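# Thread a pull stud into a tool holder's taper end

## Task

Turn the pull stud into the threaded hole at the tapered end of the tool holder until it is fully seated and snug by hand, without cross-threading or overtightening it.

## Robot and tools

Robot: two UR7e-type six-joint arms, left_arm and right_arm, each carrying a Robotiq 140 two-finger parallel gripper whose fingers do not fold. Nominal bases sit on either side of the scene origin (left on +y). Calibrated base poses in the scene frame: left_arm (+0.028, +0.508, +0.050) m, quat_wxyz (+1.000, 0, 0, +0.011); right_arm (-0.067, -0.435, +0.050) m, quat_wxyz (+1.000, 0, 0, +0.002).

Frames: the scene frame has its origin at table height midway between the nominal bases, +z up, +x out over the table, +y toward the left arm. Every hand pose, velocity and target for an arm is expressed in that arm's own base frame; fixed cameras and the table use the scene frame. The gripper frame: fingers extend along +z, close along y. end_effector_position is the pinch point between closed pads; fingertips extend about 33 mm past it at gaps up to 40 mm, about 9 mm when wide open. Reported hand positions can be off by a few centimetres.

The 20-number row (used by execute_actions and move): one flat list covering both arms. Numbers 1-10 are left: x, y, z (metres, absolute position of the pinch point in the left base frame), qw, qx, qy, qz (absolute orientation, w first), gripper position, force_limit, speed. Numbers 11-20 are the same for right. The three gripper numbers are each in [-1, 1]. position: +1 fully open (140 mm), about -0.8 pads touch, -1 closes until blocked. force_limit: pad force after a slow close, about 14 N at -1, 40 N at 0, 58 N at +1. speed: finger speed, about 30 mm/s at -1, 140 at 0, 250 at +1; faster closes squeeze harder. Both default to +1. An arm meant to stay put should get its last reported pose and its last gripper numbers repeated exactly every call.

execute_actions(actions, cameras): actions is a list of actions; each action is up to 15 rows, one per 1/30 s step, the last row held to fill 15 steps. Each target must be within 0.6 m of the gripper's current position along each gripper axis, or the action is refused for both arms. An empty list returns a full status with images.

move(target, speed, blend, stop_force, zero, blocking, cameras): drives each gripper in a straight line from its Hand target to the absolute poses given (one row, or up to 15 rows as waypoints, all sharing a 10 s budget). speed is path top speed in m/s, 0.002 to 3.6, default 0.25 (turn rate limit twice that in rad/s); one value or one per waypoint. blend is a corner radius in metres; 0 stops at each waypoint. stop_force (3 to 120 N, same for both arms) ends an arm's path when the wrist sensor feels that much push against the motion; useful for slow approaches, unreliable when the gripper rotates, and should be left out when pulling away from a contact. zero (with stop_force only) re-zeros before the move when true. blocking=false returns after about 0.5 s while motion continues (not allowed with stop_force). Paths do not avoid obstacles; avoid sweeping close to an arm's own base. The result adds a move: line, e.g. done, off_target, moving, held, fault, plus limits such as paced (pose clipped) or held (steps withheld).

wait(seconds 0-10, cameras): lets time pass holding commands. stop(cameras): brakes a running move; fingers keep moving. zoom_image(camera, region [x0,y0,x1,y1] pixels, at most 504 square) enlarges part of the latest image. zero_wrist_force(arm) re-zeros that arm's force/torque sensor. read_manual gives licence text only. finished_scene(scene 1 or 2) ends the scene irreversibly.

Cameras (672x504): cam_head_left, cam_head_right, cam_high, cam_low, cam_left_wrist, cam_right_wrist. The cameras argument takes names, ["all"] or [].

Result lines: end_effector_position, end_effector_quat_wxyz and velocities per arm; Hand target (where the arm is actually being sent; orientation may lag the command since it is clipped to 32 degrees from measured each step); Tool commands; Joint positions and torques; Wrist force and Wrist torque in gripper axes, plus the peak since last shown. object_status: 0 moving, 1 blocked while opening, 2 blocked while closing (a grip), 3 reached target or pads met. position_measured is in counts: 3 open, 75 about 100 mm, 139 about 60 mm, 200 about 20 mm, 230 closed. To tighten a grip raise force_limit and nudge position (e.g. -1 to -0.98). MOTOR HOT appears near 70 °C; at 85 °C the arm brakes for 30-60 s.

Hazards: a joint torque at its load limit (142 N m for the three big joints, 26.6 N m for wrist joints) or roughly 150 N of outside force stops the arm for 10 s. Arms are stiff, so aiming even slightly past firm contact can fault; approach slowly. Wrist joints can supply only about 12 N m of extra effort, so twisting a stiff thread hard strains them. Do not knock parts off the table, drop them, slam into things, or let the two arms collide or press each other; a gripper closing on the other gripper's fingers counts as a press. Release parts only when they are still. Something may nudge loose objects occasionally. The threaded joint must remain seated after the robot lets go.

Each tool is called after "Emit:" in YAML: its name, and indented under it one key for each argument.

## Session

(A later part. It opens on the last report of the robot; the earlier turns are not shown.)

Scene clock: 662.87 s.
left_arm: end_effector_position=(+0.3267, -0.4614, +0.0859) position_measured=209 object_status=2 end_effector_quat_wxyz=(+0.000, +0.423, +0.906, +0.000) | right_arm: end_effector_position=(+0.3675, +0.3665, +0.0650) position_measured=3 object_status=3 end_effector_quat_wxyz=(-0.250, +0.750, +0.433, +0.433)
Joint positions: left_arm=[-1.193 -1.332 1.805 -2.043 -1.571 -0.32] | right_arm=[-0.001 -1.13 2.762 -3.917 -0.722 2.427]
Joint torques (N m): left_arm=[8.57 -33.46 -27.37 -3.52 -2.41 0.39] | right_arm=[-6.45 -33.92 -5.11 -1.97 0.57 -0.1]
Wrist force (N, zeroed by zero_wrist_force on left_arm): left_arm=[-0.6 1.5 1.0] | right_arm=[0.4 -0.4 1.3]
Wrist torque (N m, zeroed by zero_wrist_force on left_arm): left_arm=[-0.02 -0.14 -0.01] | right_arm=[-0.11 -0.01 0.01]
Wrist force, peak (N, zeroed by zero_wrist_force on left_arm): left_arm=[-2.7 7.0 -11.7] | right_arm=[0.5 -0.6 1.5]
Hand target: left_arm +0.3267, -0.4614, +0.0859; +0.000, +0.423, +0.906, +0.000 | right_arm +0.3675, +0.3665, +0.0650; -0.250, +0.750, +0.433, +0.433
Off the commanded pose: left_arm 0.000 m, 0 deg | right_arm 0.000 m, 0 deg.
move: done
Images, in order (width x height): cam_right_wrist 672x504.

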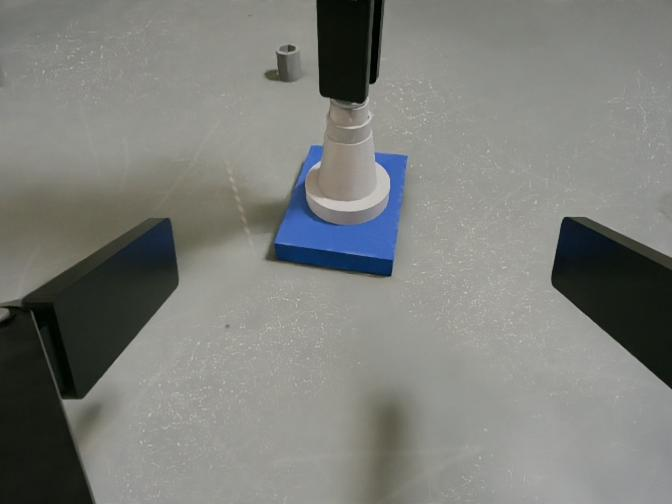

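Emit:
move:
  target:
    - [0.3267,-0.4614,0.0857,0,0.7071,0.7071,0,-1,0.5,-1,0.3675,0.3665,0.065,-0.25,0.75,0.433,0.433,1,1,1]
  speed: 0.3

Emit:
move:
  target:
    - [0.3267,-0.4614,0.0855,0,0.9063,0.4226,0,-1,0.5,-1,0.3675,0.3665,0.065,-0.25,0.75,0.433,0.433,1,1,1]
  speed: 0.3
  cameras: ["cam_right_wrist"]

Emit:
zoom_image:
  camera: "cam_right_wrist"
  region: [310, 60, 390, 130]

Scene clock: 672.57 s.
left_arm: end_effector_position=(+0.3267, -0.4614, +0.0857) position_measured=209 object_status=2 end_effector_quat_wxyz=(+0.000, +0.707, +0.707, +0.000) | right_arm: end_effector_position=(+0.3675, +0.3665, +0.0650) position_measured=3 object_status=3 end_effector_quat_wxyz=(-0.250, +0.750, +0.433, +0.433)
Joint positions: left_arm=[-1.193 -1.332 1.805 -2.044 -1.571 0.378] | right_arm=[-0.001 -1.13 2.762 -3.917 -0.722 2.427]
Joint torques (N m): left_arm=[9.27 -25.11 -30.68 -4.66 -1.77 1.61] | right_arm=[-6.64 -32.98 -3.66 -2.08 0.71 0.11]
Wrist force (N, zeroed by zero_wrist_force on left_arm): left_arm=[-0.3 1.3 2.5] | right_arm=[0.6 -0.6 1.2]
Wrist torque (N m, zeroed by zero_wrist_force on left_arm): left_arm=[-0.02 -0.04 0.00] | right_arm=[-0.15 -0.06 0.01]
Wrist force, peak (N, zeroed by zero_wrist_force on left_arm): left_arm=[-0.4 1.2 5.7] | right_arm=[0.6 -0.8 1.4]
Hand target: left_arm +0.3267, -0.4614, +0.0857; +0.000, +0.707, +0.707, +0.000 | right_arm +0.3675, +0.3665, +0.0650; -0.250, +0.750, +0.433, +0.433
Off the commanded pose: left_arm 0.000 m, 0 deg | right_arm 0.000 m, 0 deg.
move: done

Scene clock: 674.23 s.
left_arm: end_effector_position=(+0.3267, -0.4614, +0.0855) position_measured=209 object_status=2 end_effector_quat_wxyz=(+0.000, +0.906, +0.423, +0.000) | right_arm: end_effector_position=(+0.3675, +0.3665, +0.0650) position_measured=3 object_status=3 end_effector_quat_wxyz=(-0.250, +0.750, +0.433, +0.433)
Joint positions: left_arm=[-1.193 -1.332 1.805 -2.044 -1.571 1.076] | right_arm=[-0.001 -1.13 2.762 -3.917 -0.722 2.427]
Joint torques (N m): left_arm=[9.41 -26.73 -31.65 -4.79 -2.08 1.56] | right_arm=[-6.66 -33.2 -4.3 -2.14 0.77 0.02]
Wrist force (N, zeroed by zero_wrist_force on left_arm): left_arm=[0.1 1.1 4.0] | right_arm=[0.5 -0.7 1.3]
Wrist torque (N m, zeroed by zero_wrist_force on left_arm): left_arm=[0.00 -0.16 0.01] | right_arm=[-0.16 -0.04 0.01]
Wrist force, peak (N, zeroed by zero_wrist_force on left_arm): left_arm=[-1.5 0.4 7.1] | right_arm=[0.5 -0.7 1.3]
Hand target: left_arm +0.3267, -0.4614, +0.0855; +0.000, +0.906, +0.423, +0.000 | right_arm +0.3675, +0.3665, +0.0650; -0.250, +0.750, +0.433, +0.433
Off the commanded pose: left_arm 0.000 m, 0 deg | right_arm 0.000 m, 0 deg.
move: done
Images, in order (width x height): cam_right_wrist 672x504.

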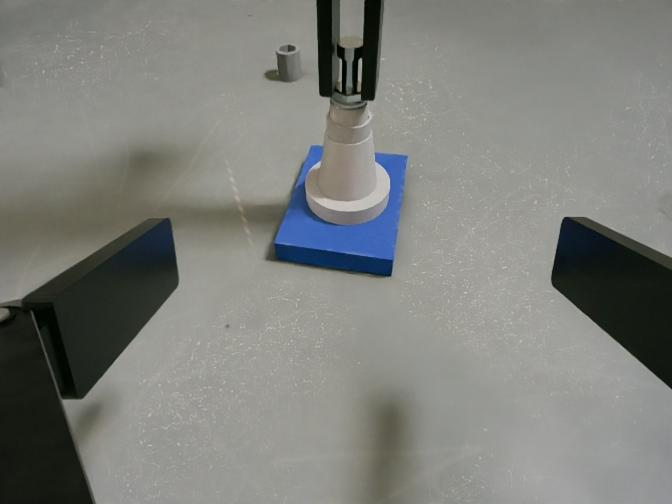

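Scaled by 6.300 from the camera's 672x504 image, which has a finer 960x720 frame.

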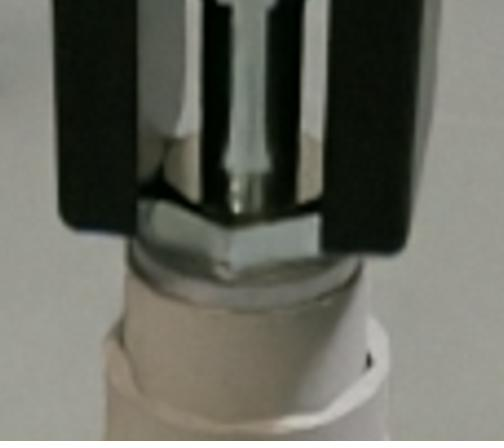

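Emit:
move:
  target:
    - [0.3267,-0.4614,0.0853,0,0.9962,0.0872,0,-1,0.5,-1,0.3675,0.3665,0.065,-0.25,0.75,0.433,0.433,1,1,1]
  speed: 0.2

Emit:
move:
  target:
    - [0.3267,-0.4614,0.0852,0,0.9848,-0.1736,0,-1,0.5,-1,0.3675,0.3665,0.065,-0.25,0.75,0.433,0.433,1,1,1]
  speed: 0.2
  cameras: ["cam_right_wrist"]

Emit:
zoom_image:
  camera: "cam_right_wrist"
  region: [310, 60, 390, 130]

Scene clock: 683.80 s.
left_arm: end_effector_position=(+0.3267, -0.4614, +0.0853) position_measured=209 object_status=2 end_effector_quat_wxyz=(+0.000, +0.996, +0.087, +0.000) | right_arm: end_effector_position=(+0.3675, +0.3665, +0.0650) position_measured=3 object_status=3 end_effector_quat_wxyz=(-0.250, +0.750, +0.433, +0.433)
Joint positions: left_arm=[-1.193 -1.332 1.805 -2.045 -1.571 1.774] | right_arm=[-0.001 -1.13 2.762 -3.917 -0.722 2.427]
Joint torques (N m): left_arm=[8.88 -28.28 -28.57 -6.27 -2.04 0.33] | right_arm=[-6.94 -32.91 -4.13 -2.21 0.87 0.04]
Wrist force (N, zeroed by zero_wrist_force on left_arm): left_arm=[-0.6 -1.4 6.3] | right_arm=[0.5 -0.4 1.1]
Wrist torque (N m, zeroed by zero_wrist_force on left_arm): left_arm=[0.05 -0.04 -0.02] | right_arm=[-0.10 -0.04 0.01]
Wrist force, peak (N, zeroed by zero_wrist_force on left_arm): left_arm=[-0.7 0.2 8.6] | right_arm=[0.9 -0.5 1.4]
Hand target: left_arm +0.3267, -0.4614, +0.0853; +0.000, +0.996, +0.087, +0.000 | right_arm +0.3675, +0.3665, +0.0650; -0.250, +0.750, +0.433, +0.433
Off the commanded pose: left_arm 0.000 m, 0 deg | right_arm 0.000 m, 0 deg.
move: done

Scene clock: 685.57 s.
left_arm: end_effector_position=(+0.3267, -0.4614, +0.0852) position_measured=209 object_status=2 end_effector_quat_wxyz=(+0.000, +0.985, -0.174, +0.000) | right_arm: end_effector_position=(+0.3675, +0.3665, +0.0650) position_measured=3 object_status=3 end_effector_quat_wxyz=(-0.250, +0.750, +0.433, +0.433)
Joint positions: left_arm=[-1.193 -1.331 1.806 -2.045 -1.571 2.298] | right_arm=[-0.001 -1.13 2.762 -3.917 -0.722 2.427]
Joint torques (N m): left_arm=[7.59 -24.72 -27.48 -5.6 -2.77 1.04] | right_arm=[-6.35 -33.77 -3.67 -2.21 0.93 0.03]
Wrist force (N, zeroed by zero_wrist_force on left_arm): left_arm=[-1.0 -3.6 -1.0] | right_arm=[0.6 -0.5 1.2]
Wrist torque (N m, zeroed by zero_wrist_force on left_arm): left_arm=[0.11 -0.06 -0.62] | right_arm=[-0.12 -0.04 0.01]
Wrist force, peak (N, zeroed by zero_wrist_force on left_arm): left_arm=[-5.6 -4.3 1.7] | right_arm=[0.8 -0.5 1.3]
Hand target: left_arm +0.3267, -0.4614, +0.0852; +0.000, +0.985, -0.174, +0.000 | right_arm +0.3675, +0.3665, +0.0650; -0.250, +0.750, +0.433, +0.433
Off the commanded pose: left_arm 0.000 m, 0 deg | right_arm 0.000 m, 0 deg.
move: done
Images, in order (width x height): cam_right_wrist 672x504.

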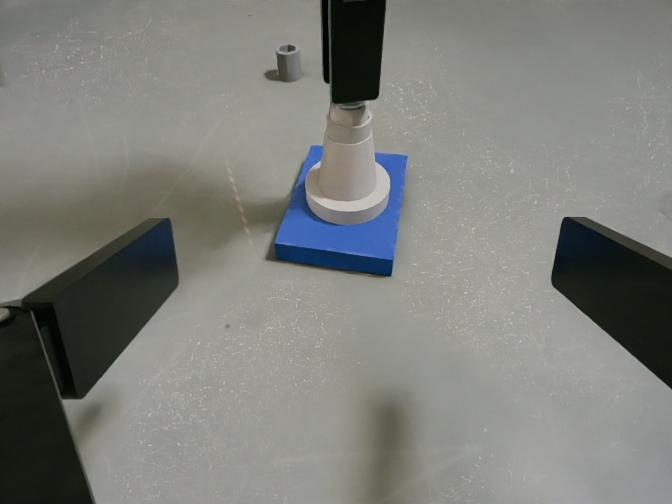

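Scaled by 6.300 from the camera's 672x504 image, which has a finer 960x720 frame.

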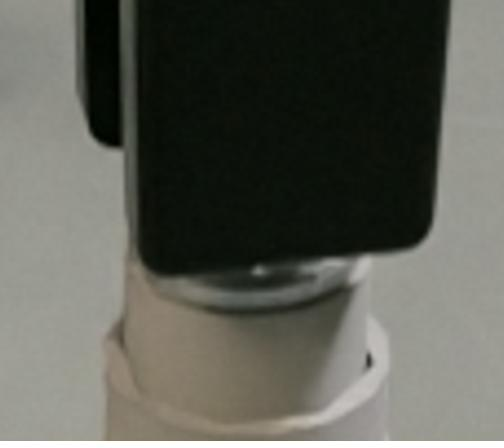

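Emit:
move:
  target:
    - [0.3267,-0.4614,0.0852,0,0.9659,-0.2588,0,-1,0.5,-1,0.3675,0.3665,0.065,-0.25,0.75,0.433,0.433,1,1,1]
  speed: 0.1
  cameras: ["cam_right_wrist"]

Emit:
zoom_image:
  camera: "cam_right_wrist"
  region: [310, 60, 390, 130]

Scene clock: 693.33 s.
left_arm: end_effector_position=(+0.3267, -0.4614, +0.0852) position_measured=209 object_status=2 end_effector_quat_wxyz=(+0.000, +0.966, -0.259, +0.000) | right_arm: end_effector_position=(+0.3675, +0.3665, +0.0650) position_measured=3 object_status=3 end_effector_quat_wxyz=(-0.250, +0.750, +0.433, +0.433)
Joint positions: left_arm=[-1.193 -1.331 1.806 -2.045 -1.571 2.472] | right_arm=[-0.001 -1.13 2.762 -3.917 -0.722 2.427]
Joint torques (N m): left_arm=[-5.76 -30.96 -26.26 -4.44 -1.34 -1.33] | right_arm=[-6.55 -33.25 -3.62 -2.25 1.04 -0.01]
Wrist force (N, zeroed by zero_wrist_force on left_arm): left_arm=[-1.7 -1.9 0.1] | right_arm=[0.8 -0.6 1.1]
Wrist torque (N m, zeroed by zero_wrist_force on left_arm): left_arm=[0.19 -0.13 -0.55] | right_arm=[-0.15 -0.09 0.01]
Wrist force, peak (N, zeroed by zero_wrist_force on left_arm): left_arm=[-4.0 -3.5 -1.0] | right_arm=[0.6 -0.4 1.5]
Hand target: left_arm +0.3267, -0.4614, +0.0852; +0.000, +0.966, -0.259, +0.000 | right_arm +0.3675, +0.3665, +0.0650; -0.250, +0.750, +0.433, +0.433
Off the commanded pose: left_arm 0.000 m, 0 deg | right_arm 0.000 m, 0 deg.
move: done
Images, in order (width x height): cam_right_wrist 672x504.

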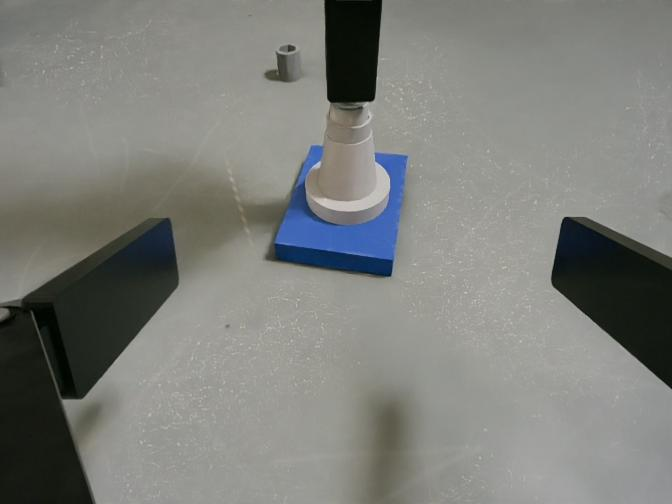

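Scaled by 6.300 from the camera's 672x504 image, which has a finer 960x720 frame.

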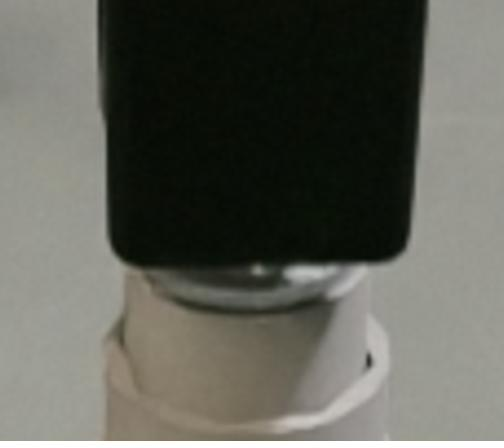

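Emit:
move:
  target:
    - [0.3267,-0.4614,0.0852,0,0.9659,-0.2588,0,-0.35,-0.5,-0.5,0.3675,0.3665,0.065,-0.25,0.75,0.433,0.433,1,1,1]
  speed: 0.1

Emit:
move:
  target:
    - [0.3267,-0.4614,0.092,0,0.7071,0.7071,0,-0.35,-0.5,-0.5,0.3675,0.3665,0.065,-0.25,0.75,0.433,0.433,1,1,1]
    - [0.3267,-0.4614,0.095,0,-0.5,0.8660,0,-0.35,-0.5,-0.5,0.3675,0.3665,0.065,-0.25,0.75,0.433,0.433,1,1,1]
  speed: 0.8
  blend: [0.001,0]
  cameras: ["cam_right_wrist","cam_left_wrist","cam_low"]

Emit:
zoom_image:
  camera: "cam_right_wrist"
  region: [290, 20, 410, 140]

Emit:
zoom_image:
  camera: "cam_left_wrist"
  region: [290, 150, 430, 280]

Emit:
zoom_image:
  camera: "cam_low"
  region: [440, 200, 530, 300]

Scene clock: 704.83 s.
left_arm: end_effector_position=(+0.3267, -0.4614, +0.0852) position_measured=173 object_status=0 end_effector_quat_wxyz=(+0.000, +0.966, -0.259, +0.000) | right_arm: end_effector_position=(+0.3675, +0.3665, +0.0650) position_measured=3 object_status=3 end_effector_quat_wxyz=(-0.250, +0.750, +0.433, +0.433)
Joint positions: left_arm=[-1.193 -1.331 1.806 -2.045 -1.571 2.473] | right_arm=[-0.001 -1.13 2.762 -3.917 -0.722 2.427]
Joint torques (N m): left_arm=[8.48 -31.6 -26.13 -1.79 0.64 0.27] | right_arm=[-6.54 -33.51 -2.89 -2.25 0.98 -0.02]
Wrist force (N, zeroed by zero_wrist_force on left_arm): left_arm=[0.5 0.8 0.6] | right_arm=[0.7 -0.7 1.1]
Wrist torque (N m, zeroed by zero_wrist_force on left_arm): left_arm=[0.04 -0.13 -0.02] | right_arm=[-0.17 -0.07 0.01]
Wrist force, peak (N, zeroed by zero_wrist_force on left_arm): left_arm=[-2.0 -2.0 2.8] | right_arm=[1.0 -0.6 1.2]
Hand target: left_arm +0.3267, -0.4614, +0.0852; +0.000, +0.966, -0.259, +0.000 | right_arm +0.3675, +0.3665, +0.0650; -0.250, +0.750, +0.433, +0.433
Off the commanded pose: left_arm 0.000 m, 0 deg | right_arm 0.000 m, 0 deg.
move: done

Scene clock: 708.47 s.
left_arm: end_effector_position=(+0.3267, -0.4614, +0.0950) position_measured=173 object_status=3 end_effector_quat_wxyz=(+0.000, -0.500, +0.866, +0.000) | right_arm: end_effector_position=(+0.3675, +0.3665, +0.0650) position_measured=3 object_status=3 end_effector_quat_wxyz=(-0.250, +0.750, +0.433, +0.433)
Joint positions: left_arm=[-1.193 -1.342 1.791 -2.02 -1.571 -2.24] | right_arm=[-0.001 -1.13 2.762 -3.917 -0.722 2.427]
Joint torques (N m): left_arm=[-2.15 -42.44 -16.34 -0.89 -0.15 -1.61] | right_arm=[-6.12 -33.05 -3.54 -2.29 1 0.11]
Wrist force (N, zeroed by zero_wrist_force on left_arm): left_arm=[0.6 1.0 0.6] | right_arm=[0.5 -0.5 1.2]
Wrist torque (N m, zeroed by zero_wrist_force on left_arm): left_arm=[0.09 -0.14 -0.23] | right_arm=[-0.12 -0.04 0.01]
Wrist force, peak (N, zeroed by zero_wrist_force on left_arm): left_arm=[1.0 1.0 1.0] | right_arm=[0.8 -0.7 1.4]
Hand target: left_arm +0.3267, -0.4614, +0.0950; +0.000, -0.500, +0.866, +0.000 | right_arm +0.3675, +0.3665, +0.0650; -0.250, +0.750, +0.433, +0.433
Off the commanded pose: left_arm 0.000 m, 0 deg | right_arm 0.000 m, 0 deg.
move: done
Images, in order (width x height): cam_low 672x504, cam_left_wrist 672x504, cam_right_wrist 672x504.

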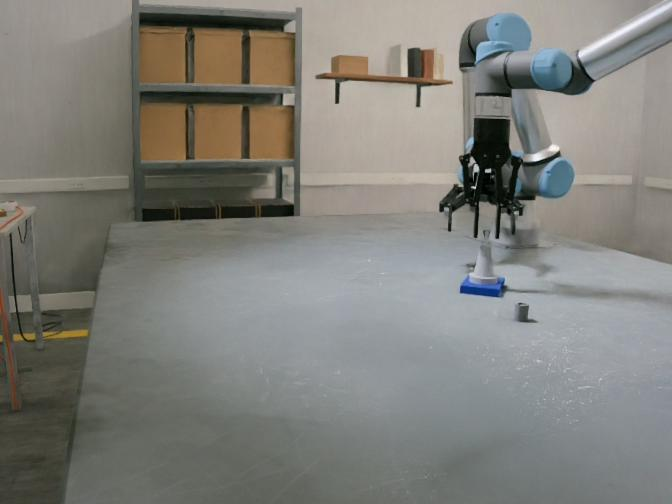

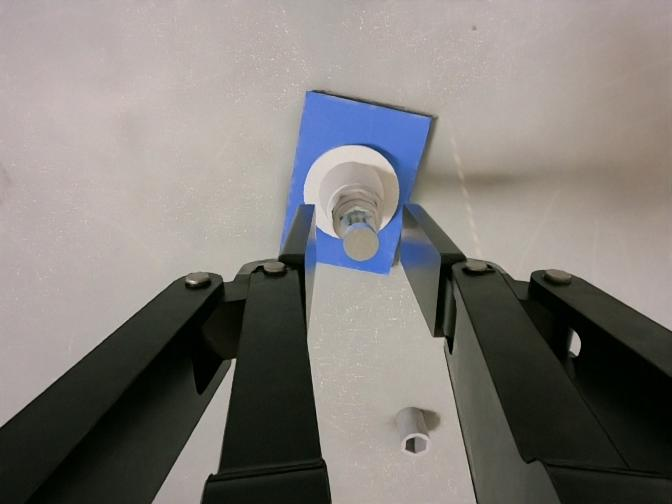

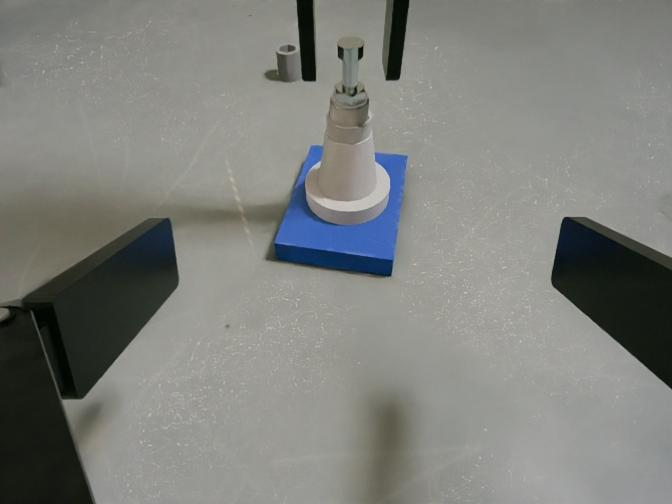

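Scaled by 4.200 from the camera's 672x504 image, which has a finer 960x720 frame.

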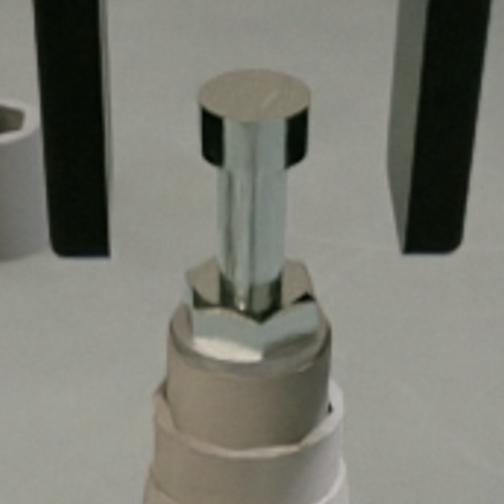

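Scaled by 3.600 from the camera's 672x504 image, which has a finer 960x720 frame.

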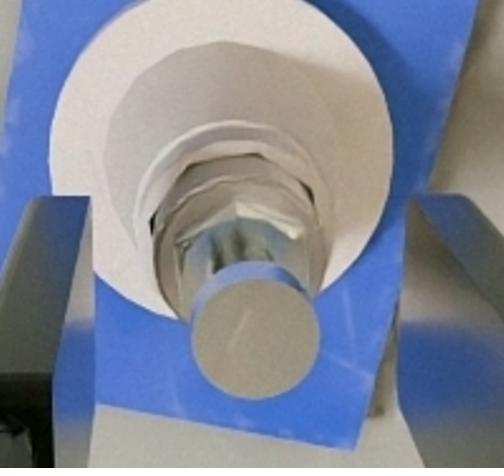

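Scaled by 5.040 from the camera's 672x504 image, which has a finer 960x720 frame.

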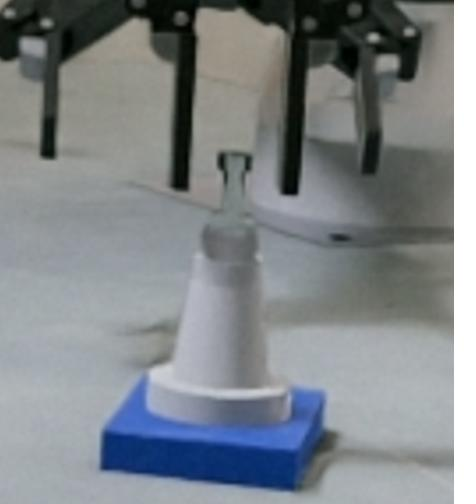

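Emit:
move:
  target:
    - [0.3267,-0.4614,0.0852,0,-0.5,0.8660,0,-0.35,1,-0.2,0.3675,0.3665,0.065,-0.25,0.75,0.433,0.433,1,1,1]
    - [0.3267,-0.4614,0.0852,0,-0.5,0.8660,0,-1,1,-0.2,0.3675,0.3665,0.065,-0.25,0.75,0.433,0.433,1,1,1]
  speed: 0.1

Emit:
move:
  target:
    - [0.3267,-0.4614,0.0852,0,-0.3007,0.9537,0,-1,1,-0.2,0.3675,0.3665,0.065,-0.25,0.75,0.433,0.433,1,1,1]
  speed: 0.1

Scene clock: 720.43 s.
left_arm: end_effector_position=(+0.3267, -0.4614, +0.0852) position_measured=210 object_status=0 end_effector_quat_wxyz=(+0.000, -0.500, +0.866, +0.000) | right_arm: end_effector_position=(+0.3675, +0.3665, +0.0650) position_measured=3 object_status=3 end_effector_quat_wxyz=(-0.250, +0.750, +0.433, +0.433)
Joint positions: left_arm=[-1.193 -1.331 1.806 -2.045 -1.571 -2.24] | right_arm=[-0.001 -1.13 2.762 -3.917 -0.722 2.427]
Joint torques (N m): left_arm=[8.09 -41.33 -28.8 -0.34 -1.8 -1.4] | right_arm=[-6.98 -33.61 -3.33 -2.4 1.06 0.04]
Wrist force (N, zeroed by zero_wrist_force on left_arm): left_arm=[-1.2 2.2 -4.0] | right_arm=[0.6 -0.5 1.2]
Wrist torque (N m, zeroed by zero_wrist_force on left_arm): left_arm=[0.06 -0.15 -0.30] | right_arm=[-0.12 -0.05 0.01]
Wrist force, peak (N, zeroed by zero_wrist_force on left_arm): left_arm=[-1.4 2.0 -4.6] | right_arm=[0.8 -0.8 1.2]
Hand target: left_arm +0.3267, -0.4614, +0.0852; +0.000, -0.500, +0.866, +0.000 | right_arm +0.3675, +0.3665, +0.0650; -0.250, +0.750, +0.433, +0.433
Off the commanded pose: left_arm 0.000 m, 0 deg | right_arm 0.000 m, 0 deg.
move: done

Scene clock: 722.97 s.
left_arm: end_effector_position=(+0.3267, -0.4614, +0.0852) position_measured=210 object_status=2 end_effector_quat_wxyz=(+0.000, -0.301, +0.954, +0.000) | right_arm: end_effector_position=(+0.3675, +0.3665, +0.0650) position_measured=3 object_status=3 end_effector_quat_wxyz=(-0.250, +0.750, +0.433, +0.433)
Joint positions: left_arm=[-1.193 -1.331 1.806 -2.045 -1.571 -1.804] | right_arm=[-0.001 -1.13 2.762 -3.917 -0.722 2.427]
Joint torques (N m): left_arm=[1.96 -40.36 -18.8 -2.71 -0.92 -1.1] | right_arm=[-7.08 -33.85 -2.87 -2.18 1.1 -0.01]
Wrist force (N, zeroed by zero_wrist_force on left_arm): left_arm=[2.0 3.9 -1.0] | right_arm=[0.6 -0.6 1.1]
Wrist torque (N m, zeroed by zero_wrist_force on left_arm): left_arm=[0.02 -0.05 -0.70] | right_arm=[-0.14 -0.05 0.01]
Wrist force, peak (N, zeroed by zero_wrist_force on left_arm): left_arm=[4.2 3.0 -0.6] | right_arm=[0.5 -0.7 1.4]
Hand target: left_arm +0.3267, -0.4614, +0.0852; +0.000, -0.301, +0.954, +0.000 | right_arm +0.3675, +0.3665, +0.0650; -0.250, +0.750, +0.433, +0.433
Off the commanded pose: left_arm 0.000 m, 0 deg | right_arm 0.000 m, 0 deg.
move: done

Emit:
move:
  target:
    - [0.3267,-0.4614,0.0852,0,-0.3007,0.9537,0,-0.35,-0.5,-0.5,0.3675,0.3665,0.065,-0.25,0.75,0.433,0.433,1,1,1]
    - [0.3267,-0.4614,0.145,0,-0.3007,0.9537,0,-0.35,-0.5,-0.5,0.3675,0.3665,0.065,-0.25,0.75,0.433,0.433,1,1,1]
  speed: 0.15

Emit:
finished_scene:
  scene: 1

Scene clock: 729.37 s.
left_arm: end_effector_position=(+0.3267, -0.4614, +0.1450) position_measured=173 object_status=3 end_effector_quat_wxyz=(+0.000, -0.301, +0.954, +0.000) | right_arm: end_effector_position=(+0.3675, +0.3665, +0.0650) position_measured=3 object_status=3 end_effector_quat_wxyz=(-0.250, +0.750, +0.433, +0.433)
Joint positions: left_arm=[-1.193 -1.387 1.709 -1.893 -1.571 -1.804] | right_arm=[-0.001 -1.13 2.762 -3.917 -0.722 2.427]
Joint torques (N m): left_arm=[5.47 -25.07 -22.91 -3.68 1.44 -1.7] | right_arm=[-6.6 -33.66 -3.21 -2.5 1.31 -0.11]
Wrist force (N, zeroed by zero_wrist_force on left_arm): left_arm=[0.2 0.9 0.5] | right_arm=[0.7 -0.5 1.2]
Wrist torque (N m, zeroed by zero_wrist_force on left_arm): left_arm=[0.07 -0.09 -0.03] | right_arm=[-0.12 -0.08 0.01]
Wrist force, peak (N, zeroed by zero_wrist_force on left_arm): left_arm=[2.5 3.9 -0.9] | right_arm=[0.8 -0.7 1.3]
Hand target: left_arm +0.3267, -0.4614, +0.1450; +0.000, -0.301, +0.954, +0.000 | right_arm +0.3675, +0.3665, +0.0650; -0.250, +0.750, +0.433, +0.433
Off the commanded pose: left_arm 0.000 m, 0 deg | right_arm 0.000 m, 0 deg.
move: done

The scene is finished: the task was done.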